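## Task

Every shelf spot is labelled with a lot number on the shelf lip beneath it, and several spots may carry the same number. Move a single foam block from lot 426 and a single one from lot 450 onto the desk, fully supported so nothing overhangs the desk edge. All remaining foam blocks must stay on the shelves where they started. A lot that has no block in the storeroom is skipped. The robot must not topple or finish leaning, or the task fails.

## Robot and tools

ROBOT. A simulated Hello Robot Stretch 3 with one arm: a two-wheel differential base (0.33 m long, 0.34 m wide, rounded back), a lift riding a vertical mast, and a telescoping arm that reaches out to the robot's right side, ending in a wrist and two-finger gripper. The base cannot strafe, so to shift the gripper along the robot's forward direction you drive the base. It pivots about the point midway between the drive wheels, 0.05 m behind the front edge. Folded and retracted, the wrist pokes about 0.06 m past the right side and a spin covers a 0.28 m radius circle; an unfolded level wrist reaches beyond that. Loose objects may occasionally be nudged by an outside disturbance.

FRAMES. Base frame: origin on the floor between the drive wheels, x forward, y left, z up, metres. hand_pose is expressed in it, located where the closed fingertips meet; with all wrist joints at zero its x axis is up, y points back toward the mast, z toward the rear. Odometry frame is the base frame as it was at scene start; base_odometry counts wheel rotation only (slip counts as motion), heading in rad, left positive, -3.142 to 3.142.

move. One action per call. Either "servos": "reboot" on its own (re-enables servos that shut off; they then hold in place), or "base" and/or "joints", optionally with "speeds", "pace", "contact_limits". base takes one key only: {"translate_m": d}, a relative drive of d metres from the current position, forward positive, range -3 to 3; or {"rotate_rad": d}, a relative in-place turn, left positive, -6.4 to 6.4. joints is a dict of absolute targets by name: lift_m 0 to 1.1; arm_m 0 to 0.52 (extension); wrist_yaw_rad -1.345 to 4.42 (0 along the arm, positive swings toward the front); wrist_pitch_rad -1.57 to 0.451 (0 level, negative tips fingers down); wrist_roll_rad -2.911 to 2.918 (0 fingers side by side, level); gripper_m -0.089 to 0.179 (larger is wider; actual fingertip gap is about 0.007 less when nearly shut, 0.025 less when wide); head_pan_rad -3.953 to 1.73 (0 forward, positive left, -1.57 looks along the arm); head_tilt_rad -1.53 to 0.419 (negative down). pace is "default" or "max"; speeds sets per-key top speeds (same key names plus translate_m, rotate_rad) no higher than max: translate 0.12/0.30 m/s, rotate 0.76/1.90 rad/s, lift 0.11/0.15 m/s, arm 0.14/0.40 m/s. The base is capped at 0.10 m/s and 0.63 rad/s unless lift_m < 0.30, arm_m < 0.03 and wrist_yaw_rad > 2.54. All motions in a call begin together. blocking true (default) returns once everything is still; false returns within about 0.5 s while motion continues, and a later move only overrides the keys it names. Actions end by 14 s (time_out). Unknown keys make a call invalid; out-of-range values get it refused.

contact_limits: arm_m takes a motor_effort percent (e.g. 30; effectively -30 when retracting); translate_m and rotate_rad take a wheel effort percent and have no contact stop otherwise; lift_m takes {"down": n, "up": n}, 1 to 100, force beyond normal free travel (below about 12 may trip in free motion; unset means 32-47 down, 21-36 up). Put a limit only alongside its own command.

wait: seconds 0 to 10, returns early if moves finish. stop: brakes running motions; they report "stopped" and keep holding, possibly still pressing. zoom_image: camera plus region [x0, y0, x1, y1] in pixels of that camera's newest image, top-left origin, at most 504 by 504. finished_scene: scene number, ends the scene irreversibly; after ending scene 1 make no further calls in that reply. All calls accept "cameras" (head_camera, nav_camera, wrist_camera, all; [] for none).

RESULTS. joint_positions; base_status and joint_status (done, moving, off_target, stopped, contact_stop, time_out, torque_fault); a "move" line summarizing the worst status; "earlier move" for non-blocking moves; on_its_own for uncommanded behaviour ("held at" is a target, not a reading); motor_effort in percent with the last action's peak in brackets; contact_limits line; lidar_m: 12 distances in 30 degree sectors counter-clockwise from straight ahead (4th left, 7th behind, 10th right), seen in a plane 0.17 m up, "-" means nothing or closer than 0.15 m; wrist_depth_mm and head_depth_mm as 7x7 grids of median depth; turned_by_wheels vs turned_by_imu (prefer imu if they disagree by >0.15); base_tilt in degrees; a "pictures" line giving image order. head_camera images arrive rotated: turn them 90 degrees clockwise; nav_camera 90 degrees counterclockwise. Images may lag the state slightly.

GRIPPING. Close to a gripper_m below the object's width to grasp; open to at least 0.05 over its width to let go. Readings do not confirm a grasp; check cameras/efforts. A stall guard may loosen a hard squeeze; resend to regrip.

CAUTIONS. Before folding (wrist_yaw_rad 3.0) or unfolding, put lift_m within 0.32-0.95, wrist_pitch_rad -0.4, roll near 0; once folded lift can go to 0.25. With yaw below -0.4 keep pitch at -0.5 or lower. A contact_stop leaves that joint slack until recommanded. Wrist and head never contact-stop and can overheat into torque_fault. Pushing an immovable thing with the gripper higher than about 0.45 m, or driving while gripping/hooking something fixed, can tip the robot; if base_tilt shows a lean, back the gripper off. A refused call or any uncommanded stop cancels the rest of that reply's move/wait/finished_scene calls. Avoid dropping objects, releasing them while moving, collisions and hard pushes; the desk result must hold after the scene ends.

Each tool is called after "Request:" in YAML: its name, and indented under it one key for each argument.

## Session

Request:
move:
  joints: {"head_pan_rad": -1.57, "head_tilt_rad": -0.4}
  cameras: ["head_camera","nav_camera"]
  pace: "max"

Request:
move:
  joints: {"head_pan_rad": 0.0, "head_tilt_rad": -0.4}
  cameras: ["nav_camera"]
  pace: "max"

Request:
move:
  joints: {"head_pan_rad": 1.7}
  cameras: ["nav_camera"]
  pace: "max"

Request:
move:
  joints: {"head_pan_rad": -3.1}
  cameras: ["nav_camera"]
  pace: "max"

Scene clock: 2.07 s.
move: done
base_odometry: x=+0.000 y=+0.000 heading=+0.000
turned_by_wheels: +0.000
turned_by_imu: +0.000
base_tilt: forward=-0.3 right=-1.2
lidar_m: 0.84 0.77 0.78 0.96 1.17 1.16 1.57 1.48 1.13 1.38 3.09 1.31
head_depth_mm: 1497 1551 1609 1619 1104 1233 1349 / 1632 1713 1776 1735 1102 1720 1414 / 1808 1903 1980 1722 1157 1700 1412 / 2015 2136 2265 1702 1849 1761 1395 / 2317 2459 2607 1661 2216 1751 1396 / 2685 2877 3103 2897 2361 1744 1382 / 2734 2853 3063 3123 2301 1739 1380
base_status: not commanded
joint_positions: lift_m=+0.306 arm_m=+0.001 wrist_yaw_rad=+2.853 wrist_pitch_rad=-0.337 wrist_roll_rad=+0.000 gripper_m=+0.037 head_pan_rad=-1.578 head_tilt_rad=-0.405
joint_status: all done
measured_speeds: translate_m=+0.000 rotate_rad=+0.000 lift_m=+0.000 arm_m=+0.000 wrist_yaw_rad=+0.000 wrist_pitch_rad=+0.000 wrist_roll_rad=+0.000 head_pan_rad=+0.024 head_tilt_rad=+0.000
motor_effort: left_wheel=-0.1(0.5) right_wheel=+0.2(1.2) lift_m=+26.5(27.3) arm_m=-11.3(11.3) wrist_yaw_rad=+0.3(2.2) wrist_pitch_rad=+2.1(2.2) wrist_roll_rad=+0.0(0.3) gripper_m=+0.2(1.0) head_pan_rad=+3.5(5.8) head_tilt_rad=+1.2(6.9)
hand_pose: x=+0.0453 y=+0.0786 z=+0.3376 quat_wxyz=(+0.218, +0.707, +0.017, +0.673) (m; base frame)
wrist_depth_mm: 133 - - - - - - / 136 - - - - - - / 144 - - - - - - / 156 186 868 868 832 - - / 169 180 733 670 666 684 660 / 574 193 126 565 129 573 571 / 503 205 315 495 482 490 490
pictures: head_camera (sideways), nav_camera (sideways)
camera_calibration:
head_camera: T_world_to_cam=[[-0.0437496, 0.345008, -0.937579, 1.23585], [0.997199, -0.041908, -0.0619528, 0.0741969], [-0.0606663, -0.937664, -0.342209, 0.401359], [0, 0, 0, 1]] pos_world=[0.00442779, -0.0469298, 1.30065]
nav_camera: T_world_to_cam=[[0.014368, -0.369391, 0.929163, -1.1663], [-0.999892, -0.00829514, 0.0121639, 0.0404564], [0.00321429, -0.929237, -0.36947, 0.434054], [0, 0, 0, 1]] pos_world=[0.0558143, -0.0271471, 1.24356]

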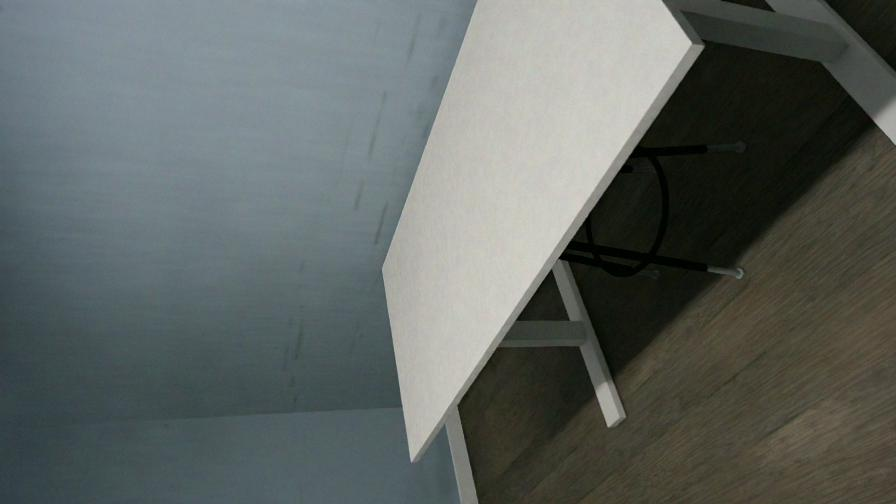

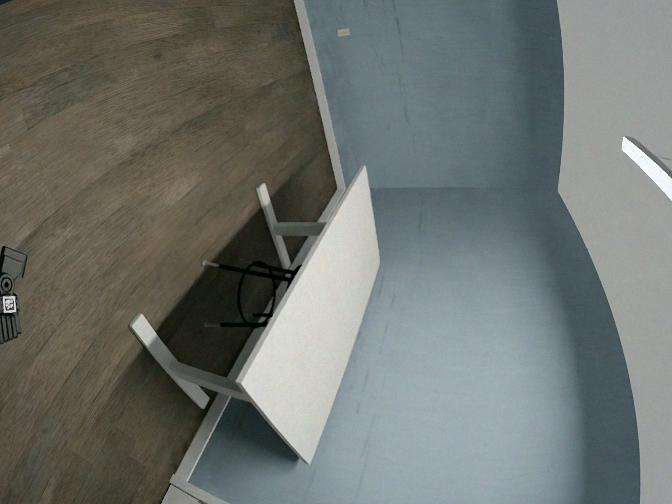

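Scene clock: 4.13 s.
move: done
base_odometry: x=+0.000 y=+0.000 heading=+0.000
turned_by_wheels: +0.000
turned_by_imu: +0.000
base_tilt: forward=-0.2 right=-1.2
lidar_m: 0.84 0.77 0.78 0.96 1.17 1.17 1.58 1.48 1.13 1.37 3.08 1.31
head_depth_mm: 1059 1166 1292 1456 1633 1735 1429 / 965 1050 1147 1260 1403 1588 1417 / 880 948 1028 1118 1232 1365 1410 / 810 868 934 1012 1101 1203 1312 / 753 800 856 918 989 1079 1181 / 700 741 788 842 901 972 1056 / 655 691 729 780 843 898 969
base_status: not commanded
joint_positions: lift_m=+0.306 arm_m=+0.001 wrist_yaw_rad=+2.853 wrist_pitch_rad=-0.337 wrist_roll_rad=+0.000 gripper_m=+0.037 head_pan_rad=+0.008 head_tilt_rad=-0.401
joint_status: all done
measured_speeds: translate_m=+0.000 rotate_rad=+0.000 lift_m=+0.000 arm_m=+0.000 wrist_yaw_rad=+0.000 wrist_pitch_rad=+0.000 wrist_roll_rad=+0.000 head_pan_rad=-0.024 head_tilt_rad=+0.000
motor_effort: left_wheel=-0.3(0.8) right_wheel=+0.5(1.2) lift_m=+25.8(27.1) arm_m=-12.5(13.0) wrist_yaw_rad=+0.0(1.9) wrist_pitch_rad=+2.1(2.2) wrist_roll_rad=-0.3(0.3) gripper_m=+0.3(0.9) head_pan_rad=-2.4(5.5) head_tilt_rad=+4.3(6.3)
hand_pose: x=+0.0453 y=+0.0786 z=+0.3376 quat_wxyz=(+0.218, +0.707, +0.017, +0.673) (m; base frame)
wrist_depth_mm: 134 - - - - - - / 136 - - - - - - / 144 - - - - - - / 155 186 887 880 819 - - / 169 181 723 668 664 686 654 / 572 193 126 560 129 577 566 / 512 205 313 496 482 490 490
pictures: nav_camera (sideways)
camera_calibration:
nav_camera: T_world_to_cam=[[0.365425, 0.0200422, 0.930625, -1.17036], [0.0238754, -0.999641, 0.0121535, 0.0341863], [0.930534, 0.0177778, -0.365773, 0.423594], [0, 0, 0, 1]] pos_world=[0.0326926, 0.0501, 1.24369]

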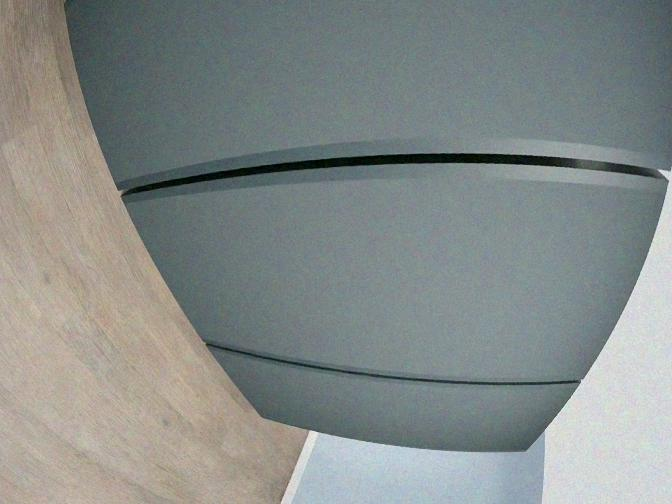

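Scene clock: 6.27 s.
move: done
base_odometry: x=+0.000 y=+0.000 heading=+0.000
turned_by_wheels: +0.000
turned_by_imu: +0.000
base_tilt: forward=-0.4 right=-1.2
lidar_m: 0.84 0.77 0.78 0.96 1.18 1.17 1.57 1.48 1.13 1.37 3.09 1.31
head_depth_mm: 841 870 897 928 965 1004 1049 / 941 977 1018 1063 1116 1173 1216 / 1071 1118 1177 1232 1296 1377 1372 / 1169 1251 1320 1404 1516 1624 1408 / 1362 1406 1512 1641 1639 1644 1398 / 1415 1498 1572 1698 1553 1641 1389 / 1356 1435 1510 - - - -
base_status: not commanded
joint_positions: lift_m=+0.306 arm_m=+0.001 wrist_yaw_rad=+2.853 wrist_pitch_rad=-0.337 wrist_roll_rad=+0.000 gripper_m=+0.037 head_pan_rad=+1.708 head_tilt_rad=-0.400
joint_status: all done
measured_speeds: translate_m=+0.000 rotate_rad=+0.000 lift_m=+0.000 arm_m=+0.000 wrist_yaw_rad=+0.000 wrist_pitch_rad=+0.000 wrist_roll_rad=+0.000 head_pan_rad=-0.024 head_tilt_rad=+0.000
motor_effort: left_wheel=+0.2(0.6) right_wheel=-0.3(1.5) lift_m=+27.4(27.4) arm_m=-12.1(12.9) wrist_yaw_rad=-0.2(2.2) wrist_pitch_rad=+2.1(2.1) wrist_roll_rad=+0.1(0.3) gripper_m=+0.4(1.2) head_pan_rad=-2.6(6.9) head_tilt_rad=+4.3(5.8)
hand_pose: x=+0.0453 y=+0.0786 z=+0.3376 quat_wxyz=(+0.218, +0.707, +0.017, +0.673) (m; base frame)
wrist_depth_mm: 133 - - - - - - / 136 - - - - - - / 145 - - - - - - / 156 187 872 864 815 - - / 169 180 728 666 660 688 659 / 575 193 126 557 129 571 565 / 509 205 312 497 482 494 491
pictures: nav_camera (sideways)
camera_calibration:
nav_camera: T_world_to_cam=[[-0.0667959, 0.359111, 0.930901, -1.16805], [0.988268, 0.152241, 0.0121828, 0.0282872], [-0.137346, 0.920794, -0.365067, 0.429219], [0, 0, 0, 1]] pos_world=[-0.0470249, 0.0199319, 1.24369]

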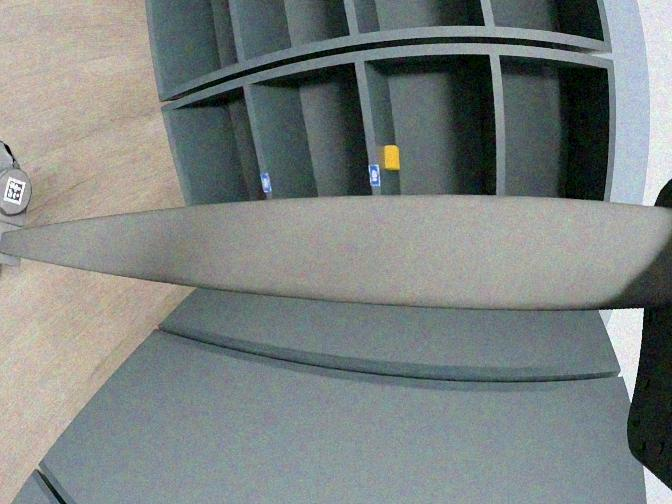

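Scene clock: 9.50 s.
move: done
base_odometry: x=+0.000 y=+0.000 heading=+0.000
turned_by_wheels: +0.000
turned_by_imu: +0.000
base_tilt: forward=-0.1 right=-1.3
lidar_m: 0.84 0.77 0.78 0.96 1.17 1.16 1.57 1.48 1.13 1.38 3.10 1.31
head_depth_mm: 1455 1560 1685 1812 1637 1709 1426 / 1344 1419 1531 1709 1808 1696 1419 / 1734 1866 1984 2129 2101 1795 1422 / 1599 1713 1824 1997 2109 1770 1404 / 1480 1568 1678 1814 1957 1757 1397 / 1379 1454 1550 1647 1777 1750 1395 / 1300 1364 1437 1538 1627 1691 1389
base_status: not commanded
joint_positions: lift_m=+0.306 arm_m=+0.001 wrist_yaw_rad=+2.853 wrist_pitch_rad=-0.337 wrist_roll_rad=+0.000 gripper_m=+0.037 head_pan_rad=-3.108 head_tilt_rad=-0.400
joint_status: all done
measured_speeds: translate_m=+0.000 rotate_rad=+0.000 lift_m=+0.000 arm_m=+0.000 wrist_yaw_rad=+0.000 wrist_pitch_rad=+0.000 wrist_roll_rad=+0.000 head_pan_rad=+0.024 head_tilt_rad=+0.000
motor_effort: left_wheel=-0.2(0.9) right_wheel=+0.5(1.3) lift_m=+26.1(27.0) arm_m=-12.4(12.9) wrist_yaw_rad=+0.1(2.2) wrist_pitch_rad=+2.1(2.2) wrist_roll_rad=+0.2(0.3) gripper_m=+0.3(1.0) head_pan_rad=+3.3(6.2) head_tilt_rad=+3.8(5.8)
hand_pose: x=+0.0453 y=+0.0786 z=+0.3376 quat_wxyz=(+0.218, +0.707, +0.017, +0.673) (m; base frame)
wrist_depth_mm: 134 - - - - - - / 136 - - - - - - / 145 - - - - - - / 156 186 874 860 818 - - / 169 180 734 664 666 682 665 / 570 192 126 560 129 576 567 / 506 205 314 502 485 491 489
pictures: nav_camera (sideways)
camera_calibration:
nav_camera: T_world_to_cam=[[-0.364092, -0.0292629, 0.930903, -1.16625], [-0.0491387, 0.998718, 0.0121757, 0.0345859], [-0.930066, -0.0413103, -0.365063, 0.434026], [0, 0, 0, 1]] pos_world=[-0.0192484, -0.0507396, 1.24369]

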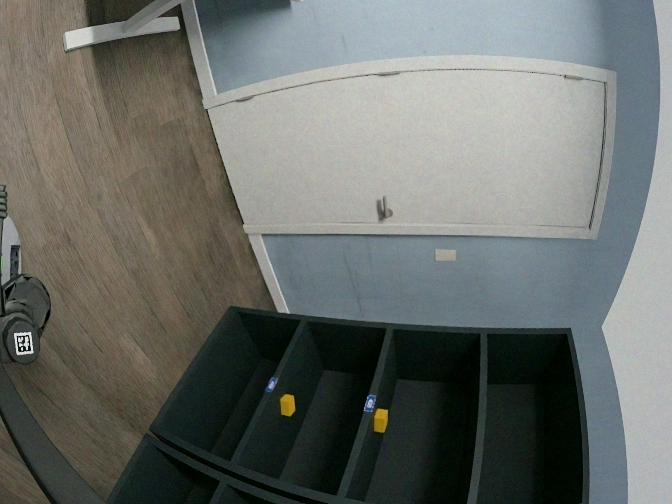

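Request:
move:
  base: {"rotate_rad": -2.51}
  joints: {"lift_m": 0.29, "wrist_yaw_rad": 3.0, "head_pan_rad": -1.57, "head_tilt_rad": -0.5}
  pace: "max"
  cameras: ["nav_camera", "head_camera"]

Scene clock: 36.33 s.
move: done
base_odometry: x=+0.000 y=+0.000 heading=-2.510
turned_by_wheels: -2.510
turned_by_imu: -2.463
base_tilt: forward=-0.3 right=-1.1
lidar_m: 1.48 1.13 1.32 3.09 1.11 0.80 0.77 0.80 1.09 1.17 1.57 1.56
head_depth_mm: 1319 1453 1502 1669 1631 1574 1330 / 1308 1448 1470 1688 1752 1567 1321 / 1296 1439 1434 1678 1742 1559 1309 / 1284 1441 1506 1649 1794 1554 1309 / 992 1282 1228 1478 1508 1536 1298 / 978 1120 1191 1516 1719 1523 1299 / 1301 1433 1476 1644 1763 1523 1294
base_status: done
joint_positions: lift_m=+0.290 arm_m=+0.001 wrist_yaw_rad=+2.997 wrist_pitch_rad=-0.338 wrist_roll_rad=+0.000 gripper_m=+0.037 head_pan_rad=-1.567 head_tilt_rad=-0.500
joint_status: all done
measured_speeds: all 0
motor_effort: left_wheel=+5.8(15.3) right_wheel=-8.4(14.5) lift_m=+26.8(29.8) arm_m=-12.3(13.1) wrist_yaw_rad=+2.3(6.2) wrist_pitch_rad=+2.2(2.3) wrist_roll_rad=-0.2(0.4) gripper_m=+0.8(1.1) head_pan_rad=-3.1(5.9) head_tilt_rad=-3.7(7.0)
hand_pose: x=+0.0124 y=+0.0858 z=+0.3210 quat_wxyz=(+0.169, +0.703, +0.069, +0.687) (m; base frame)
wrist_depth_mm: 977 136 - - - - - / - 144 - - - - - / - 155 - - - - - / 870 171 770 826 823 830 835 / 679 630 192 638 639 660 657 / 572 543 128 538 129 552 549 / 487 502 238 303 464 469 475
pictures: head_camera (sideways), nav_camera (sideways)
camera_calibration:
head_camera: T_world_to_cam=[[-0.0479055, 0.432387, -0.900414, 1.18745], [0.997585, -0.024679, -0.0649264, 0.078068], [-0.0502947, -0.90135, -0.430161, 0.515738], [0, 0, 0, 1]] pos_world=[0.00494473, -0.0466504, 1.29611]
nav_camera: T_world_to_cam=[[0.0187205, -0.456247, 0.889656, -1.11478], [-0.999734, -0.0205446, 0.0105008, 0.0425972], [0.0134867, -0.889616, -0.45651, 0.547254], [0, 0, 0, 1]] pos_world=[0.0560745, -0.0208955, 1.24115]

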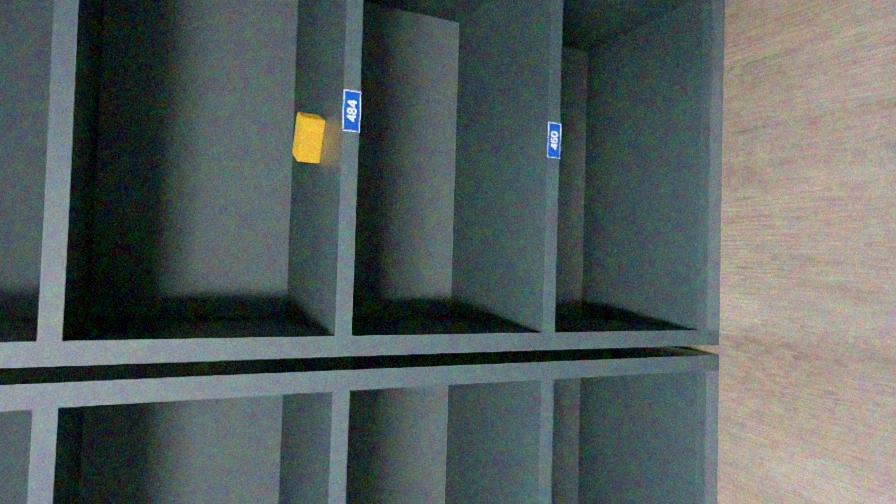

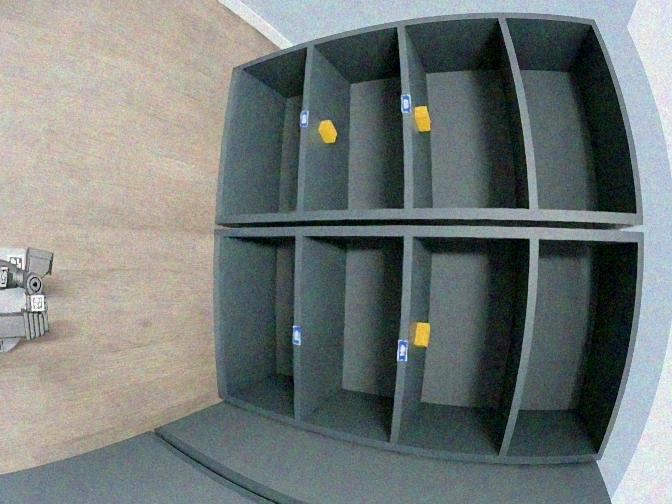

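Request:
zoom_image:
  camera: "head_camera"
  region: [540, 118, 570, 163]

Request:
zoom_image:
  camera: "nav_camera"
  region: [290, 90, 430, 140]

Request:
move:
  joints: {"head_pan_rad": -1.15, "head_tilt_rad": -0.45}
  pace: "max"
  cameras: ["head_camera"]

Scaled by 11.200 from the camera's 896x504 image, which has a finer 1280x720 frame.

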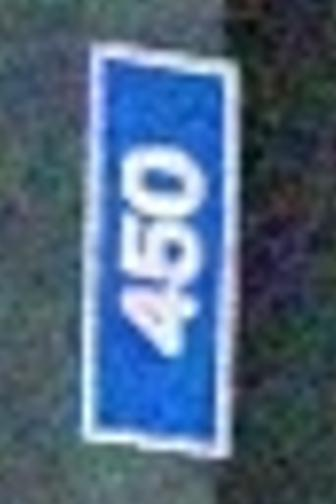

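Scaled by 3.600 from the camera's 672x504 image, which has a finer 792x594 frame.

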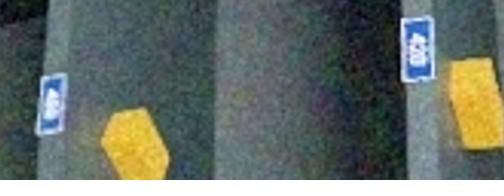

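Scene clock: 44.80 s.
move: done
base_odometry: x=+0.000 y=+0.000 heading=-2.510
turned_by_wheels: +0.000
turned_by_imu: +0.000
base_tilt: forward=-0.3 right=-1.2
lidar_m: 1.48 1.13 1.33 3.09 1.11 0.80 0.77 0.80 1.08 1.16 1.57 1.55
head_depth_mm: 942 1080 1274 1557 1404 1606 1369 / 1316 1429 1140 1208 1313 1504 1365 / 1373 1488 1545 1717 1536 1532 1349 / 1439 1563 1613 1763 1823 1602 1347 / 1500 1640 1718 1831 1900 1626 1343 / 1468 1616 1651 1757 1881 1656 1328 / 1305 1393 1486 1634 1906 1651 1325
base_status: not commanded
joint_positions: lift_m=+0.290 arm_m=+0.001 wrist_yaw_rad=+2.997 wrist_pitch_rad=-0.338 wrist_roll_rad=+0.000 gripper_m=+0.037 head_pan_rad=-1.144 head_tilt_rad=-0.455
joint_status: all done
measured_speeds: all 0
motor_effort: left_wheel=+5.5(6.3) right_wheel=-9.3(9.6) lift_m=+23.7(24.1) arm_m=-9.9(10.7) wrist_yaw_rad=+2.6(3.4) wrist_pitch_rad=+2.2(2.3) wrist_roll_rad=-0.2(0.3) gripper_m=+0.2(0.7) head_pan_rad=+2.3(4.8) head_tilt_rad=+4.7(7.5)
hand_pose: x=+0.0124 y=+0.0858 z=+0.3210 quat_wxyz=(+0.169, +0.703, +0.069, +0.687) (m; base frame)
wrist_depth_mm: 997 135 - - - - - / - 144 - - - - - / - 155 - - - - - / 852 171 765 834 837 818 821 / 679 631 191 651 639 664 658 / 572 549 129 544 128 550 550 / 485 500 237 303 458 477 473
pictures: head_camera (sideways)
camera_calibration:
head_camera: T_world_to_cam=[[-0.204022, 0.337037, -0.91912, 1.21279], [0.921065, 0.384184, -0.0635754, 0.076768], [0.331684, -0.85954, -0.388815, 0.459581], [0, 0, 0, 1]] pos_world=[0.0242929, -0.0432213, 1.29828]

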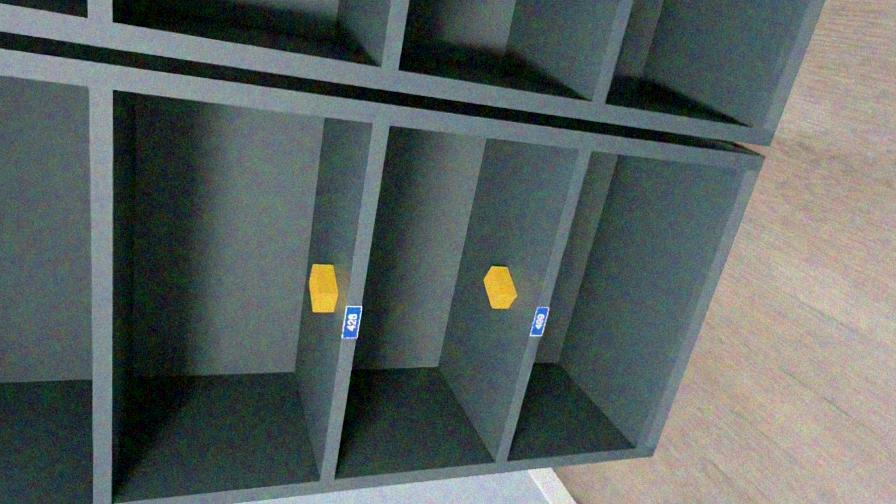

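Request:
zoom_image:
  camera: "head_camera"
  region: [337, 303, 367, 343]

Request:
zoom_image:
  camera: "head_camera"
  region: [525, 303, 555, 343]

Request:
zoom_image:
  camera: "head_camera"
  region: [290, 240, 370, 340]

Scaled by 12.600 from the camera's 896x504 image, which has a finer 1280x720 frame.

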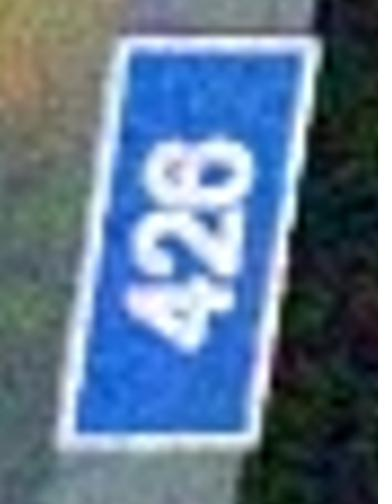

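Scaled by 12.600 from the camera's 896x504 image, which has a finer 1280x720 frame.

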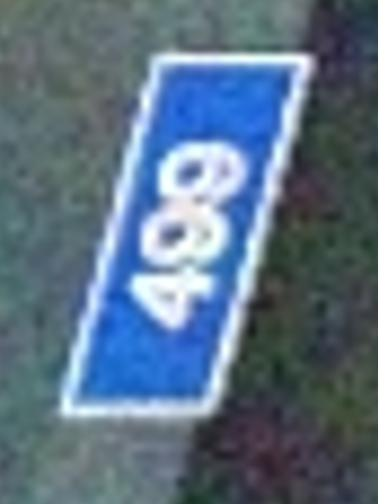

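Scaled by 5.040 from the camera's 896x504 image, which has a finer 1280x720 frame.

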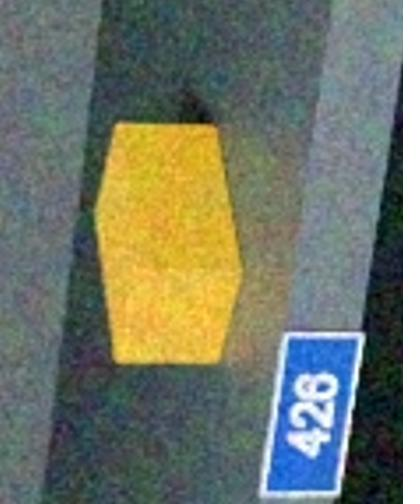

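Request:
move:
  base: {"rotate_rad": -0.706}
  pace: "max"
  cameras: []

Request:
move:
  base: {"translate_m": 0.78}
  pace: "max"
  cameras: []

Request:
move:
  base: {"rotate_rad": 0.706}
  joints: {"lift_m": 1.07, "wrist_pitch_rad": -0.4, "head_pan_rad": -1.57, "head_tilt_rad": -0.35}
  pace: "max"
  cameras: ["head_camera"]

Scene clock: 76.70 s.
move: done
base_odometry: x=+0.000 y=+0.000 heading=+3.068
turned_by_wheels: -0.706
turned_by_imu: -0.692
base_tilt: forward=-0.3 right=-1.2
lidar_m: 1.57 1.48 1.13 1.33 3.09 1.37 0.86 0.77 0.78 0.94 1.60 1.16
head_depth_mm: 1097 1155 1201 1230 1267 1298 1296 / 1227 1283 1313 1416 1483 1581 1367 / 1420 1525 1518 1710 1646 1631 1354 / 1376 1504 1565 1724 1830 1580 1350 / 1332 1454 1518 1694 1522 1576 1343 / 1280 1407 1460 1621 1436 1564 1342 / 1263 1366 1416 1568 1356 1465 1338
base_status: done
joint_positions: lift_m=+0.290 arm_m=+0.001 wrist_yaw_rad=+2.997 wrist_pitch_rad=-0.338 wrist_roll_rad=+0.000 gripper_m=+0.037 head_pan_rad=-1.150 head_tilt_rad=-0.450
joint_status: not commanded
measured_speeds: all 0
motor_effort: left_wheel=+5.9(14.6) right_wheel=-9.3(14.6) lift_m=+24.6(25.1) arm_m=-8.8(9.0) wrist_yaw_rad=+2.5(3.2) wrist_pitch_rad=+2.1(2.3) wrist_roll_rad=+0.0(0.3) gripper_m=+0.7(1.0) head_pan_rad=-2.7(3.6) head_tilt_rad=+4.3(5.0)
hand_pose: x=+0.0124 y=+0.0858 z=+0.3210 quat_wxyz=(+0.169, +0.703, +0.069, +0.687) (m; base frame)
wrist_depth_mm: - 136 - - - - - / - 144 - - - - - / - 155 - - - - - / 849 171 769 840 821 827 828 / 695 630 192 647 645 662 659 / 569 554 129 539 129 548 554 / 490 500 239 304 465 475 473
pictures: none
No camera images: "cameras" was empty.

Scene clock: 80.63 s.
move: done
base_odometry: x=-0.778 y=+0.057 heading=+3.068
turned_by_wheels: +0.000
turned_by_imu: +0.000
base_tilt: forward=-0.3 right=-1.3
lidar_m: 0.81 0.91 0.91 1.08 1.07 2.42 1.51 1.36 1.36 0.74 0.83 0.85
head_depth_mm: 605 657 1186 900 1351 1093 1297 / 599 655 699 756 833 960 1218 / 696 813 842 812 918 931 1048 / 614 1011 1073 805 1209 995 1234 / 632 986 1068 795 1226 990 1199 / 650 959 1030 785 1203 985 1168 / 670 930 994 714 1158 945 862
base_status: done
joint_positions: lift_m=+0.290 arm_m=+0.001 wrist_yaw_rad=+2.998 wrist_pitch_rad=-0.338 wrist_roll_rad=+0.000 gripper_m=+0.037 head_pan_rad=-1.150 head_tilt_rad=-0.450
joint_status: not commanded
measured_speeds: all 0
motor_effort: left_wheel=+5.4(16.3) right_wheel=-1.2(10.4) lift_m=+26.3(26.9) arm_m=-12.6(12.7) wrist_yaw_rad=+1.2(4.2) wrist_pitch_rad=+2.1(2.4) wrist_roll_rad=+0.2(0.3) gripper_m=+0.2(1.0) head_pan_rad=-2.2(3.6) head_tilt_rad=+2.2(4.5)
hand_pose: x=+0.0123 y=+0.0858 z=+0.3210 quat_wxyz=(+0.169, +0.703, +0.069, +0.687) (m; base frame)
wrist_depth_mm: - 136 - - - - - / - 144 - - - - - / - 155 - - - - - / 850 171 768 829 828 820 765 / 677 627 192 641 637 666 657 / 566 543 128 540 129 549 553 / 487 497 238 304 466 475 475
pictures: none
No camera images: "cameras" was empty.

Scene clock: 86.63 s.
move: done
base_odometry: x=-0.778 y=+0.057 heading=-2.509
turned_by_wheels: +0.706
turned_by_imu: +0.694
base_tilt: forward=-0.4 right=-1.2
lidar_m: 0.91 0.94 1.06 1.81 1.95 1.41 1.36 1.41 0.75 1.10 0.81 0.94
head_depth_mm: 925 874 1021 - - - 826 / 921 954 1049 1084 - - - / 922 985 1043 1089 - - - / 917 986 1040 1075 - - - / 915 979 1040 1064 - - - / 912 977 1035 1054 722 - - / 908 976 1029 1034 712 - -
base_status: done
joint_positions: lift_m=+1.070 arm_m=+0.001 wrist_yaw_rad=+2.998 wrist_pitch_rad=-0.413 wrist_roll_rad=+0.000 gripper_m=+0.037 head_pan_rad=-1.570 head_tilt_rad=-0.349
joint_status: all done
measured_speeds: all 0
motor_effort: left_wheel=-5.7(14.3) right_wheel=+9.4(13.3) lift_m=+26.9(32.2) arm_m=-10.9(13.2) wrist_yaw_rad=+2.4(3.3) wrist_pitch_rad=+2.0(4.3) wrist_roll_rad=+0.1(0.3) gripper_m=+0.2(1.1) head_pan_rad=+3.6(5.5) head_tilt_rad=-0.5(6.9)
hand_pose: x=+0.0110 y=+0.0771 z=+1.0838 quat_wxyz=(+0.195, +0.700, +0.095, +0.680) (m; base frame)
wrist_depth_mm: - 137 - - - - - / - 148 - - - - - / - 161 - - - - - / - 182 - - - - - / - - 204 - - - - / - - 128 - 129 - - / - - 262 - - - -
pictures: head_camera (sideways)
camera_calibration:
head_camera: T_world_to_cam=[[-0.0465188, 0.291753, -0.955362, 1.25909], [0.997515, -0.0370985, -0.0599007, 0.0715007], [-0.0529187, -0.955774, -0.289302, 0.332456], [0, 0, 0, 1]] pos_world=[0.00484148, -0.0469385, 1.30335]

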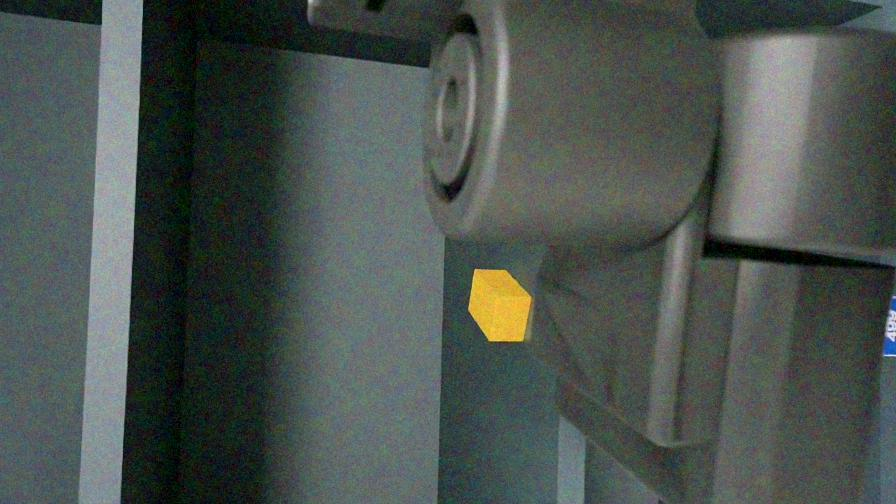

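Request:
move:
  joints: {"lift_m": 0.94}
  pace: "max"
  cameras: []

Request:
move:
  joints: {"wrist_yaw_rad": 0.0, "gripper_m": 0.179}
  pace: "max"
  cameras: []

Request:
move:
  joints: {"lift_m": 1.08}
  pace: "max"
  cameras: ["wrist_camera","head_camera"]

Scene clock: 94.60 s.
move: done
base_odometry: x=-0.778 y=+0.057 heading=-2.509
turned_by_wheels: +0.000
turned_by_imu: +0.000
base_tilt: forward=-0.3 right=-1.2
lidar_m: 0.91 0.94 1.06 1.82 1.95 1.41 1.36 1.41 0.75 1.10 0.81 0.94
head_depth_mm: 923 872 969 937 807 928 918 / 921 962 1045 1081 798 1130 911 / 918 982 1045 1078 786 1130 875 / 919 986 1041 1079 779 1117 874 / 913 985 1038 1067 753 1117 868 / 916 984 1035 1047 763 1105 862 / 906 975 1033 1031 759 1101 860
base_status: not commanded
joint_positions: lift_m=+0.940 arm_m=+0.001 wrist_yaw_rad=+2.998 wrist_pitch_rad=-0.414 wrist_roll_rad=+0.000 gripper_m=+0.037 head_pan_rad=-1.570 head_tilt_rad=-0.349
joint_status: all done
measured_speeds: all 0
motor_effort: left_wheel=-6.5(6.7) right_wheel=+9.6(9.9) lift_m=+26.1(27.4) arm_m=-9.9(10.8) wrist_yaw_rad=+1.6(2.9) wrist_pitch_rad=+2.1(2.2) wrist_roll_rad=+0.0(0.3) gripper_m=+0.6(0.9) head_pan_rad=+3.3(3.9) head_tilt_rad=-3.1(4.7)
hand_pose: x=+0.0110 y=+0.0770 z=+0.9535 quat_wxyz=(+0.195, +0.700, +0.096, +0.680) (m; base frame)
wrist_depth_mm: - 137 - - - - - / - 147 - - - - - / - 161 - - - - - / - 183 - - - - - / - - 204 - - - - / - - 129 - 129 - - / - - 262 - - - -
pictures: none
No camera images: "cameras" was empty.

Scene clock: 96.57 s.
move: done
base_odometry: x=-0.778 y=+0.057 heading=-2.509
turned_by_wheels: +0.000
turned_by_imu: +0.000
base_tilt: forward=-0.4 right=-1.4
lidar_m: 0.91 0.94 1.06 1.82 1.95 1.42 1.36 1.41 0.75 1.10 0.81 0.94
head_depth_mm: 919 874 968 934 804 924 914 / 923 972 1049 1082 796 1129 882 / 923 982 1040 1078 785 1124 - / 916 983 1044 1077 779 1118 - / 917 982 1037 1059 759 1116 869 / 914 978 1032 1048 762 1104 806 / 907 981 1036 1028 756 1102 861
base_status: not commanded
joint_positions: lift_m=+0.940 arm_m=+0.001 wrist_yaw_rad=+0.003 wrist_pitch_rad=-0.414 wrist_roll_rad=+0.000 gripper_m=+0.179 head_pan_rad=-1.570 head_tilt_rad=-0.350
joint_status: all done
measured_speeds: all 0
motor_effort: left_wheel=-6.2(6.6) right_wheel=+8.7(10.0) lift_m=+28.9(30.1) arm_m=-9.5(10.5) wrist_yaw_rad=-2.8(7.9) wrist_pitch_rad=+2.1(2.2) wrist_roll_rad=-0.1(0.3) gripper_m=+0.8(84.5) head_pan_rad=+3.3(3.8) head_tilt_rad=-3.7(4.3)
hand_pose: x=-0.0208 y=-0.3704 z=+0.9535 quat_wxyz=(+0.693, +0.147, -0.691, -0.145) (m; base frame)
wrist_depth_mm: - - 388 - - - - / - - - - - - - / - - - - - - - / - - - - - - - / - 143 - 750 - 743 - / 123 140 - - - - - / - - - - - - 105
pictures: none
No camera images: "cameras" was empty.

Scene clock: 98.30 s.
move: done
base_odometry: x=-0.778 y=+0.057 heading=-2.509
turned_by_wheels: +0.000
turned_by_imu: +0.000
base_tilt: forward=-0.3 right=-1.3
lidar_m: 0.91 0.94 1.07 1.81 1.94 1.42 1.36 1.40 0.74 1.10 0.81 0.94
head_depth_mm: 917 874 1023 - - - - / 921 968 1048 - - - - / 921 985 1044 - - - - / 920 978 1042 1078 1206 - 870 / 919 984 1036 1063 757 1025 866 / 917 978 1035 1050 713 1026 867 / 905 973 1028 1035 755 1101 859
base_status: not commanded
joint_positions: lift_m=+1.080 arm_m=+0.001 wrist_yaw_rad=+0.003 wrist_pitch_rad=-0.414 wrist_roll_rad=+0.000 gripper_m=+0.179 head_pan_rad=-1.570 head_tilt_rad=-0.350
joint_status: all done
measured_speeds: all 0
motor_effort: left_wheel=-5.9(6.5) right_wheel=+9.1(10.0) lift_m=+25.8(31.4) arm_m=-9.3(9.9) wrist_yaw_rad=-3.5(4.6) wrist_pitch_rad=+2.1(2.2) wrist_roll_rad=+0.0(0.3) gripper_m=+1.0(1.1) head_pan_rad=+3.1(3.9) head_tilt_rad=-3.6(4.4)
hand_pose: x=-0.0209 y=-0.3704 z=+1.0935 quat_wxyz=(+0.693, +0.147, -0.691, -0.145) (m; base frame)
wrist_depth_mm: - - - - - - - / - - - - - - - / - - - - - - - / - - - - - - - / - 146 - - - - - / 123 126 - 813 - 804 - / - - - - - - 105
pictures: head_camera (sideways), wrist_camera
camera_calibration:
head_camera: T_world_to_cam=[[-0.0464982, 0.292962, -0.954993, 1.25866], [0.997516, -0.0370295, -0.0599281, 0.0715397], [-0.0529196, -0.955407, -0.290512, 0.334054], [0, 0, 0, 1]] pos_world=[0.00484154, -0.0469338, 1.30335]
wrist_camera: T_world_to_cam=[[-0.998893, -0.0397319, -0.0252009, -0.00138844], [-0.00239666, 0.577891, -0.81611, 1.13897], [0.046989, -0.815146, -0.577346, 0.49653], [0, 0, 0, 1]] pos_world=[-0.0219886, -0.253514, 1.21616]

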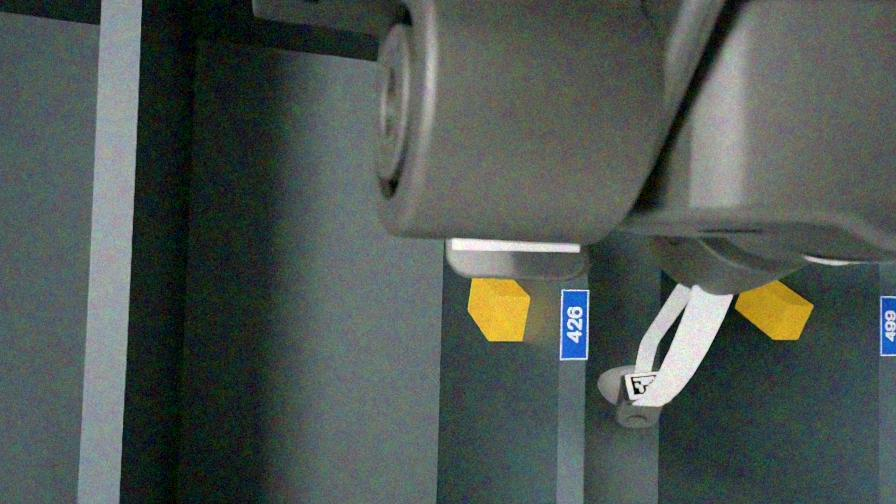

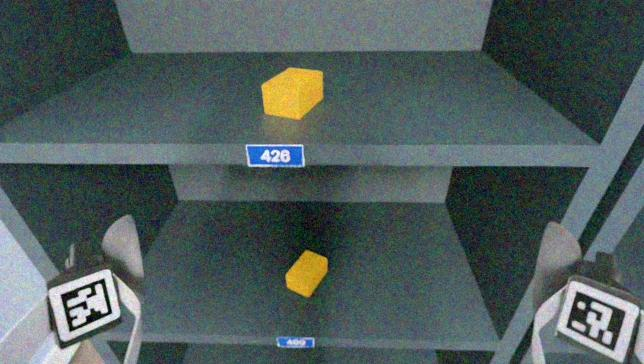

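Request:
move:
  base: {"rotate_rad": -0.437}
  cameras: []

Request:
move:
  base: {"translate_m": 0.465}
  joints: {"lift_m": 1.03}
  cameras: ["wrist_camera"]

Scene clock: 139.17 s.
move: done
base_odometry: x=-0.778 y=+0.057 heading=-2.946
turned_by_wheels: -0.437
turned_by_imu: -0.431
base_tilt: forward=-0.2 right=-1.2
lidar_m: 0.92 0.90 0.96 1.06 3.62 1.79 1.39 1.36 1.45 0.75 1.10 0.81
head_depth_mm: 1219 1234 1376 - - - - / 1144 778 1305 - - - - / 632 671 714 - - - - / 690 705 766 836 894 - 965 / 837 863 989 968 1004 1027 900 / 921 980 1048 1046 710 1028 864 / 875 937 999 1019 707 1101 858
base_status: done
joint_positions: lift_m=+1.080 arm_m=+0.001 wrist_yaw_rad=+0.003 wrist_pitch_rad=-0.414 wrist_roll_rad=+0.000 gripper_m=+0.179 head_pan_rad=-1.570 head_tilt_rad=-0.350
joint_status: not commanded
measured_speeds: all 0
motor_effort: left_wheel=+8.3(12.0) right_wheel=-10.2(13.8) lift_m=+24.4(24.7) arm_m=-8.4(8.8) wrist_yaw_rad=-2.5(3.7) wrist_pitch_rad=+2.2(2.3) wrist_roll_rad=-0.1(0.3) gripper_m=+0.5(1.3) head_pan_rad=+3.1(3.9) head_tilt_rad=-2.9(3.9)
hand_pose: x=-0.0210 y=-0.3704 z=+1.0935 quat_wxyz=(+0.692, +0.147, -0.691, -0.145) (m; base frame)
wrist_depth_mm: - - - - - - - / - - - - - - - / 476 - - - - - - / 414 - - - - - - / - 146 - 929 - - - / - 139 - - - - - / - - - - - - 105
pictures: none
No camera images: "cameras" was empty.

Scene clock: 144.93 s.
move: done
base_odometry: x=-1.234 y=-0.033 heading=-2.946
turned_by_wheels: +0.000
turned_by_imu: +0.001
base_tilt: forward=-0.4 right=-1.2
lidar_m: 0.50 0.49 0.52 0.76 2.88 2.34 1.81 1.77 0.90 0.92 0.46 0.67
head_depth_mm: 900 929 997 1003 - - - / 486 970 1061 1095 698 - - / 441 927 1001 1032 665 - - / 443 883 948 977 683 - - / 405 844 896 936 639 524 839 / 374 807 851 886 633 493 860 / 381 771 811 852 629 491 860
base_status: done
joint_positions: lift_m=+1.030 arm_m=+0.001 wrist_yaw_rad=+0.002 wrist_pitch_rad=-0.414 wrist_roll_rad=+0.000 gripper_m=+0.179 head_pan_rad=-1.570 head_tilt_rad=-0.350
joint_status: all done
measured_speeds: all 0
motor_effort: left_wheel=+4.1(11.6) right_wheel=+7.9(10.6) lift_m=+29.3(30.1) arm_m=-11.3(12.1) wrist_yaw_rad=-2.1(4.0) wrist_pitch_rad=+2.1(2.3) wrist_roll_rad=+0.1(0.3) gripper_m=+0.4(1.1) head_pan_rad=+3.1(4.0) head_tilt_rad=-3.4(3.9)
hand_pose: x=-0.0210 y=-0.3704 z=+1.0435 quat_wxyz=(+0.692, +0.146, -0.691, -0.145) (m; base frame)
wrist_depth_mm: - - - - - - - / - - - - 406 - - / - - - - - - - / - - - - - - - / - 143 - - - - - / - 126 - - - - - / 319 - - - - - 105
pictures: wrist_camera
camera_calibration:
wrist_camera: T_world_to_cam=[[-0.998907, -0.0393721, -0.0251939, -0.00256544], [-0.00219466, 0.5779, -0.816105, 1.09817], [0.0466914, -0.815157, -0.577355, 0.467663], [0, 0, 0, 1]] pos_world=[-0.0219883, -0.253514, 1.16616]

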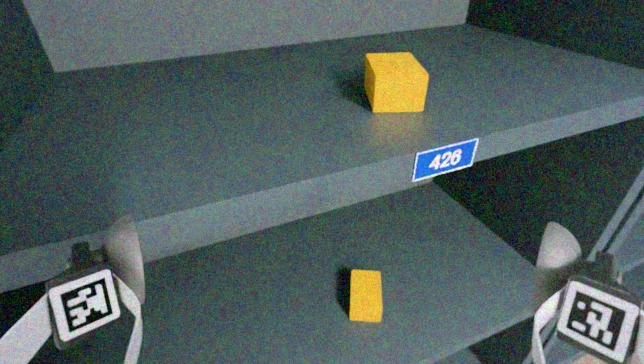

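Request:
move:
  base: {"translate_m": -0.092}
  joints: {"lift_m": 0.985, "arm_m": 0.24}
  cameras: ["wrist_camera"]

Scene clock: 164.53 s.
move: done
base_odometry: x=-1.144 y=-0.015 heading=-2.946
turned_by_wheels: +0.000
turned_by_imu: -0.042
base_tilt: forward=-0.4 right=-1.2
lidar_m: 0.59 0.58 0.61 0.84 1.77 2.29 1.73 1.69 0.85 0.97 0.52 0.52
head_depth_mm: 780 788 842 842 - 938 942 / 877 896 969 369 333 1043 907 / 921 1001 1071 354 339 1119 875 / 507 943 1016 1043 358 1072 871 / 459 895 954 976 604 1065 838 / 420 854 903 936 632 1025 863 / 397 812 859 886 628 982 860
base_status: done
joint_positions: lift_m=+0.985 arm_m=+0.240 wrist_yaw_rad=+0.004 wrist_pitch_rad=-0.397 wrist_roll_rad=+0.012 gripper_m=+0.179 head_pan_rad=-1.570 head_tilt_rad=-0.351
joint_status: all done
measured_speeds: all 0
motor_effort: left_wheel=+1.1(10.4) right_wheel=-0.3(12.7) lift_m=+22.4(28.9) arm_m=+7.6(24.1) wrist_yaw_rad=-3.7(33.7) wrist_pitch_rad=-1.0(13.4) wrist_roll_rad=-4.1(8.1) gripper_m=+0.6(1.1) head_pan_rad=+3.0(3.6) head_tilt_rad=-0.1(2.7)
hand_pose: x=-0.0207 y=-0.6120 z=+1.0024 quat_wxyz=(+0.689, +0.140, -0.697, -0.139) (m; base frame)
wrist_depth_mm: - - - - - - - / - - - - - - - / - - 188 - - - - / - - 187 - - - - / - 142 - - - - - / - 141 163 161 164 - - / 136 139 141 145 163 - 105
pictures: wrist_camera
camera_calibration:
wrist_camera: T_world_to_cam=[[-0.998688, -0.036094, -0.0363373, 0.000344235], [0.00967373, 0.563775, -0.825872, 1.20566], [0.050295, -0.825139, -0.562686, 0.22628], [0, 0, 0, 1]] pos_world=[-0.0227002, -0.492994, 1.12305]

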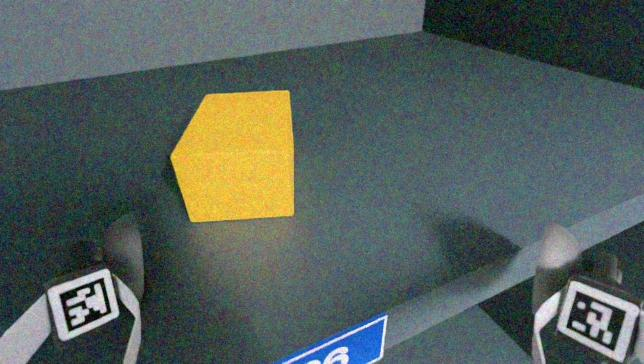

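Request:
move:
  joints: {"lift_m": 1.06}
  cameras: ["wrist_camera"]

Scene clock: 173.47 s.
move: done
base_odometry: x=-1.144 y=-0.015 heading=-2.946
turned_by_wheels: +0.000
turned_by_imu: +0.000
base_tilt: forward=-0.2 right=-1.3
lidar_m: 0.59 0.58 0.61 0.84 1.77 2.30 1.73 1.69 0.85 0.97 0.52 0.52
head_depth_mm: 786 792 822 867 852 922 945 / 881 894 343 309 740 1046 911 / 917 997 326 329 689 1124 878 / 505 942 1000 349 606 1116 869 / 458 894 959 977 636 1066 838 / 421 854 902 936 632 1026 861 / 398 811 858 886 628 984 861
base_status: not commanded
joint_positions: lift_m=+1.060 arm_m=+0.240 wrist_yaw_rad=+0.003 wrist_pitch_rad=-0.412 wrist_roll_rad=+0.005 gripper_m=+0.179 head_pan_rad=-1.570 head_tilt_rad=-0.351
joint_status: all done
measured_speeds: all 0
motor_effort: left_wheel=+1.3(1.7) right_wheel=-0.2(0.9) lift_m=+26.9(31.8) arm_m=-8.1(10.0) wrist_yaw_rad=-3.9(4.6) wrist_pitch_rad=+1.9(1.9) wrist_roll_rad=-1.9(4.2) gripper_m=+0.2(0.9) head_pan_rad=+1.9(2.4) head_tilt_rad=+4.0(4.1)
hand_pose: x=-0.0209 y=-0.6101 z=+1.0740 quat_wxyz=(+0.691, +0.145, -0.693, -0.144) (m; base frame)
wrist_depth_mm: - - - - 612 - - / - - - - - - - / - - - - - - - / - - - - - - - / - 142 - - - - - / - 126 - - - - - / - - - - - - 105
pictures: wrist_camera
camera_calibration:
wrist_camera: T_world_to_cam=[[-0.998831, -0.0375898, -0.0303966, -0.00452735], [0.00319006, 0.576161, -0.81733, 1.26197], [0.0482366, -0.816471, -0.575368, 0.287038], [0, 0, 0, 1]] pos_world=[-0.0223936, -0.492912, 1.19646]

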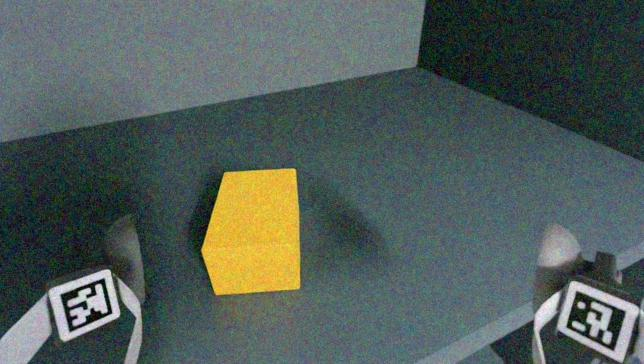

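Request:
move:
  base: {"translate_m": 0.04}
  joints: {"wrist_yaw_rad": 0.1, "lift_m": 1.04}
  cameras: ["wrist_camera"]

Request:
move:
  joints: {"arm_m": 0.325, "lift_m": 1.02}
  contact_limits: {"arm_m": 32, "lift_m": {"down": 12}}
  cameras: ["wrist_camera"]

Scene clock: 193.73 s.
move: done
base_odometry: x=-1.183 y=-0.023 heading=-2.946
turned_by_wheels: +0.000
turned_by_imu: +0.000
base_tilt: forward=-0.2 right=-1.2
lidar_m: 0.55 0.54 0.57 0.81 1.78 2.34 1.76 1.72 0.87 0.96 0.49 0.77
head_depth_mm: 821 829 880 - 895 970 944 / 908 944 979 321 676 1084 885 / 497 981 1035 329 613 1118 874 / 498 926 994 354 406 1115 846 / 451 876 938 967 603 1068 864 / 411 837 884 919 632 986 865 / 381 794 842 874 629 514 862
base_status: done
joint_positions: lift_m=+1.040 arm_m=+0.240 wrist_yaw_rad=+0.097 wrist_pitch_rad=-0.412 wrist_roll_rad=+0.005 gripper_m=+0.179 head_pan_rad=-1.570 head_tilt_rad=-0.350
joint_status: all done
measured_speeds: all 0
motor_effort: left_wheel=+2.2(8.5) right_wheel=+8.5(11.3) lift_m=+29.5(29.5) arm_m=-2.5(4.4) wrist_yaw_rad=+1.9(4.7) wrist_pitch_rad=+1.9(2.0) wrist_roll_rad=-1.9(2.1) gripper_m=+0.3(0.9) head_pan_rad=+0.6(1.5) head_tilt_rad=+4.6(6.0)
hand_pose: x=+0.0004 y=-0.6090 z=+1.0539 quat_wxyz=(+0.697, +0.178, -0.686, -0.112) (m; base frame)
wrist_depth_mm: - - - - - 591 - / - - - - - - - / - - - - - - - / - - - - - - - / - 143 - - - - - / - 126 - - - - - / - - - - - - 105
pictures: wrist_camera
camera_calibration:
wrist_camera: T_world_to_cam=[[-0.990834, -0.131634, -0.030357, -0.0411869], [-0.0512389, 0.574136, -0.817155, 1.24345], [0.124994, -0.808109, -0.575618, 0.280601], [0, 0, 0, 1]] pos_world=[-0.0121696, -0.492577, 1.17636]

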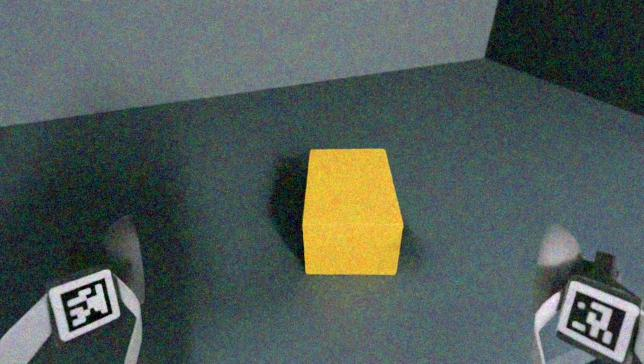

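Scene clock: 195.57 s.
move: done
base_odometry: x=-1.183 y=-0.023 heading=-2.946
turned_by_wheels: +0.000
turned_by_imu: +0.000
base_tilt: forward=-0.4 right=-1.4
lidar_m: 0.56 0.54 0.57 0.81 1.78 2.34 1.77 1.72 0.87 0.95 0.49 0.77
head_depth_mm: 822 831 885 315 921 968 948 / 910 946 1005 405 743 1087 885 / 495 983 1043 409 649 1125 877 / 497 924 991 427 579 1117 846 / 452 874 936 969 638 1073 870 / 412 836 883 918 634 988 862 / 381 795 837 874 628 514 862
base_status: not commanded
joint_positions: lift_m=+1.020 arm_m=+0.325 wrist_yaw_rad=+0.097 wrist_pitch_rad=-0.413 wrist_roll_rad=+0.005 gripper_m=+0.179 head_pan_rad=-1.570 head_tilt_rad=-0.350
joint_status: all done
measured_speeds: all 0
motor_effort: left_wheel=+2.2(2.7) right_wheel=+8.3(9.2) lift_m=+29.1(31.5) arm_m=+11.9(14.3) wrist_yaw_rad=+1.2(3.2) wrist_pitch_rad=+1.9(2.0) wrist_roll_rad=-2.0(2.1) gripper_m=+0.6(1.0) head_pan_rad=+0.4(1.0) head_tilt_rad=+4.9(6.0)
contact_limits: arm_m 32 (drawing in: default 31, maximum 55; extending or still: default 39, maximum 69); lift_m down 12 (down: maximum 72; up: maximum 65)
hand_pose: x=+0.0004 y=-0.6940 z=+1.0339 quat_wxyz=(+0.697, +0.178, -0.686, -0.112) (m; base frame)
wrist_depth_mm: 332 - - - - 501 - / - - - - - - - / - - - - - - - / - - - - - - - / - 142 - 170 170 - - / - 126 - 145 148 - - / 118 167 166 129 131 167 107
pictures: wrist_camera
camera_calibration:
wrist_camera: T_world_to_cam=[[-0.990834, -0.13162, -0.0303837, -0.0529443], [-0.0512475, 0.574385, -0.816979, 1.27585], [0.124983, -0.807934, -0.575866, 0.200787], [0, 0, 0, 1]] pos_world=[-0.0121696, -0.577578, 1.15636]

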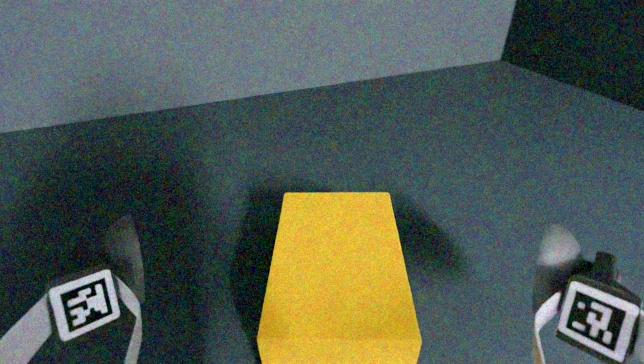

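Nicely centered. Lower a bit and grip.

Request:
move:
  joints: {"lift_m": 1.0}
  contact_limits: {"lift_m": {"down": 12}}
  speeds: {"lift_m": 0.04}
  cameras: []

Request:
move:
  joints: {"gripper_m": 0.01}
  cameras: ["wrist_camera"]

Request:
move:
  joints: {"lift_m": 1.05}
  speeds: {"lift_m": 0.05}
  cameras: ["wrist_camera"]

Scene clock: 204.93 s.
move: done
base_odometry: x=-1.183 y=-0.023 heading=-2.946
turned_by_wheels: +0.000
turned_by_imu: +0.000
base_tilt: forward=-0.3 right=-1.1
lidar_m: 0.55 0.54 0.57 0.81 1.79 2.35 1.77 1.72 0.87 0.95 0.49 0.77
head_depth_mm: 821 833 888 860 975 974 947 / 909 943 1016 405 696 1091 883 / 496 980 1055 413 616 1134 878 / 498 924 991 522 533 1121 848 / 450 872 938 970 641 1064 864 / 412 834 883 918 634 991 869 / 381 794 837 877 629 515 859
base_status: not commanded
joint_positions: lift_m=+1.000 arm_m=+0.325 wrist_yaw_rad=+0.097 wrist_pitch_rad=-0.413 wrist_roll_rad=+0.005 gripper_m=+0.179 head_pan_rad=-1.570 head_tilt_rad=-0.350
joint_status: all done
measured_speeds: all 0
motor_effort: left_wheel=+1.9(2.6) right_wheel=+8.6(9.1) lift_m=+25.5(26.4) arm_m=+6.1(8.1) wrist_yaw_rad=+2.5(2.9) wrist_pitch_rad=+1.9(2.0) wrist_roll_rad=-1.8(2.1) gripper_m=+0.4(1.0) head_pan_rad=-0.5(1.1) head_tilt_rad=+4.6(5.2)
contact_limits: arm_m 32 (drawing in: default 31, maximum 55; extending or still: default 39, maximum 69); lift_m down 12 (down: maximum 72; up: maximum 65)
hand_pose: x=+0.0004 y=-0.6940 z=+1.0139 quat_wxyz=(+0.697, +0.178, -0.686, -0.112) (m; base frame)
wrist_depth_mm: 333 - - - - 505 - / - - - - - - - / - - - - - - - / - - - 171 - - - / - 142 - 142 145 - - / - 140 166 120 120 163 - / 147 151 150 124 130 151 107
pictures: none
No camera images: "cameras" was empty.

Scene clock: 207.17 s.
move: done
base_odometry: x=-1.183 y=-0.023 heading=-2.946
turned_by_wheels: +0.000
turned_by_imu: +0.000
base_tilt: forward=-0.3 right=-1.3
lidar_m: 0.55 0.54 0.57 0.81 1.78 2.35 1.78 1.72 0.86 0.96 0.49 0.77
head_depth_mm: 823 828 887 860 981 974 947 / 909 942 1021 406 697 1085 882 / 495 984 1057 413 617 1132 879 / 498 926 994 521 534 1112 851 / 451 874 938 967 639 1068 869 / 412 837 887 918 634 989 867 / 380 794 837 871 629 514 861
base_status: not commanded
joint_positions: lift_m=+1.000 arm_m=+0.325 wrist_yaw_rad=+0.097 wrist_pitch_rad=-0.413 wrist_roll_rad=+0.005 gripper_m=+0.011 head_pan_rad=-1.570 head_tilt_rad=-0.350
joint_status: all done
measured_speeds: all 0
motor_effort: left_wheel=+2.2(2.5) right_wheel=+8.2(9.2) lift_m=+29.1(29.9) arm_m=+3.2(6.5) wrist_yaw_rad=+1.7(3.0) wrist_pitch_rad=+1.9(2.0) wrist_roll_rad=-1.8(2.2) gripper_m=-26.5(96.4) head_pan_rad=-1.1(1.8) head_tilt_rad=+3.8(5.1)
contact_limits: arm_m 32 (drawing in: default 31, maximum 55; extending or still: default 39, maximum 69); lift_m down 12 (down: maximum 72; up: maximum 65)
hand_pose: x=+0.0004 y=-0.6940 z=+1.0139 quat_wxyz=(+0.697, +0.178, -0.686, -0.112) (m; base frame)
wrist_depth_mm: 331 - - - - 498 - / - - - - - - - / - - - - - - - / - - - 171 - - - / - - 150 142 146 - - / - - 129 120 126 163 167 / 155 146 146 126 130 144 150
pictures: wrist_camera
camera_calibration:
wrist_camera: T_world_to_cam=[[-0.990834, -0.13162, -0.0303837, -0.053552], [-0.0512475, 0.574385, -0.816979, 1.25951], [0.124983, -0.807934, -0.575866, 0.189269], [0, 0, 0, 1]] pos_world=[-0.0121696, -0.577578, 1.13636]

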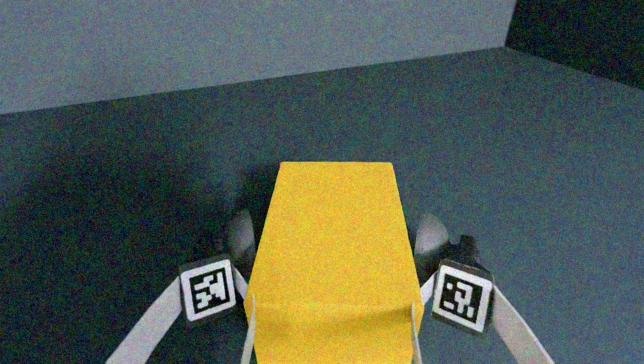

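Scene clock: 208.70 s.
move: done
base_odometry: x=-1.183 y=-0.023 heading=-2.946
turned_by_wheels: +0.000
turned_by_imu: +0.000
base_tilt: forward=-0.3 right=-1.2
lidar_m: 0.55 0.54 0.57 0.80 1.78 2.34 1.76 1.72 0.87 0.95 0.49 0.77
head_depth_mm: 822 830 865 874 806 970 952 / 906 942 959 858 747 1080 881 / 497 979 416 413 689 1127 875 / 498 924 972 425 611 1121 846 / 451 878 936 968 639 1062 868 / 412 838 883 919 634 990 865 / 381 797 838 872 628 515 860
base_status: not commanded
joint_positions: lift_m=+1.050 arm_m=+0.325 wrist_yaw_rad=+0.097 wrist_pitch_rad=-0.414 wrist_roll_rad=+0.005 gripper_m=+0.014 head_pan_rad=-1.570 head_tilt_rad=-0.350
joint_status: all done
measured_speeds: all 0
motor_effort: left_wheel=+2.2(2.6) right_wheel=+8.1(9.1) lift_m=+29.4(32.4) arm_m=+0.7(3.1) wrist_yaw_rad=+1.8(3.3) wrist_pitch_rad=+2.2(2.2) wrist_roll_rad=-1.8(2.2) gripper_m=-11.5(26.3) head_pan_rad=-1.7(2.1) head_tilt_rad=+3.1(4.9)
contact_limits: arm_m 32 (drawing in: default 31, maximum 55; extending or still: default 39, maximum 69)
hand_pose: x=+0.0003 y=-0.6938 z=+1.0635 quat_wxyz=(+0.697, +0.179, -0.686, -0.112) (m; base frame)
wrist_depth_mm: 333 - - - - 500 - / - - - - - - - / - - - - - - - / - - - 176 - - - / - - 151 143 148 - - / - - 129 120 126 - - / - - 125 124 122 110 -
pictures: wrist_camera
camera_calibration:
wrist_camera: T_world_to_cam=[[-0.990841, -0.131558, -0.0304443, -0.051931], [-0.0513502, 0.575609, -0.816111, 1.29988], [0.12489, -0.807073, -0.577093, 0.219898], [0, 0, 0, 1]] pos_world=[-0.0121694, -0.57758, 1.18617]

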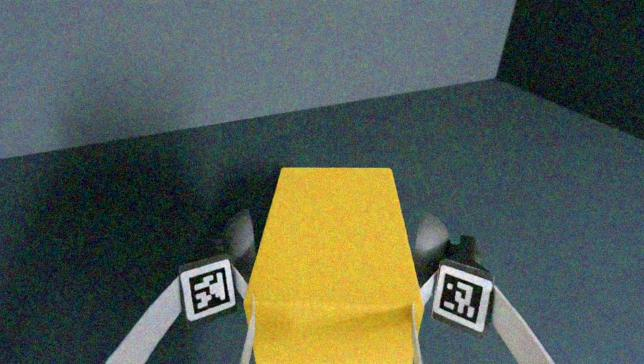

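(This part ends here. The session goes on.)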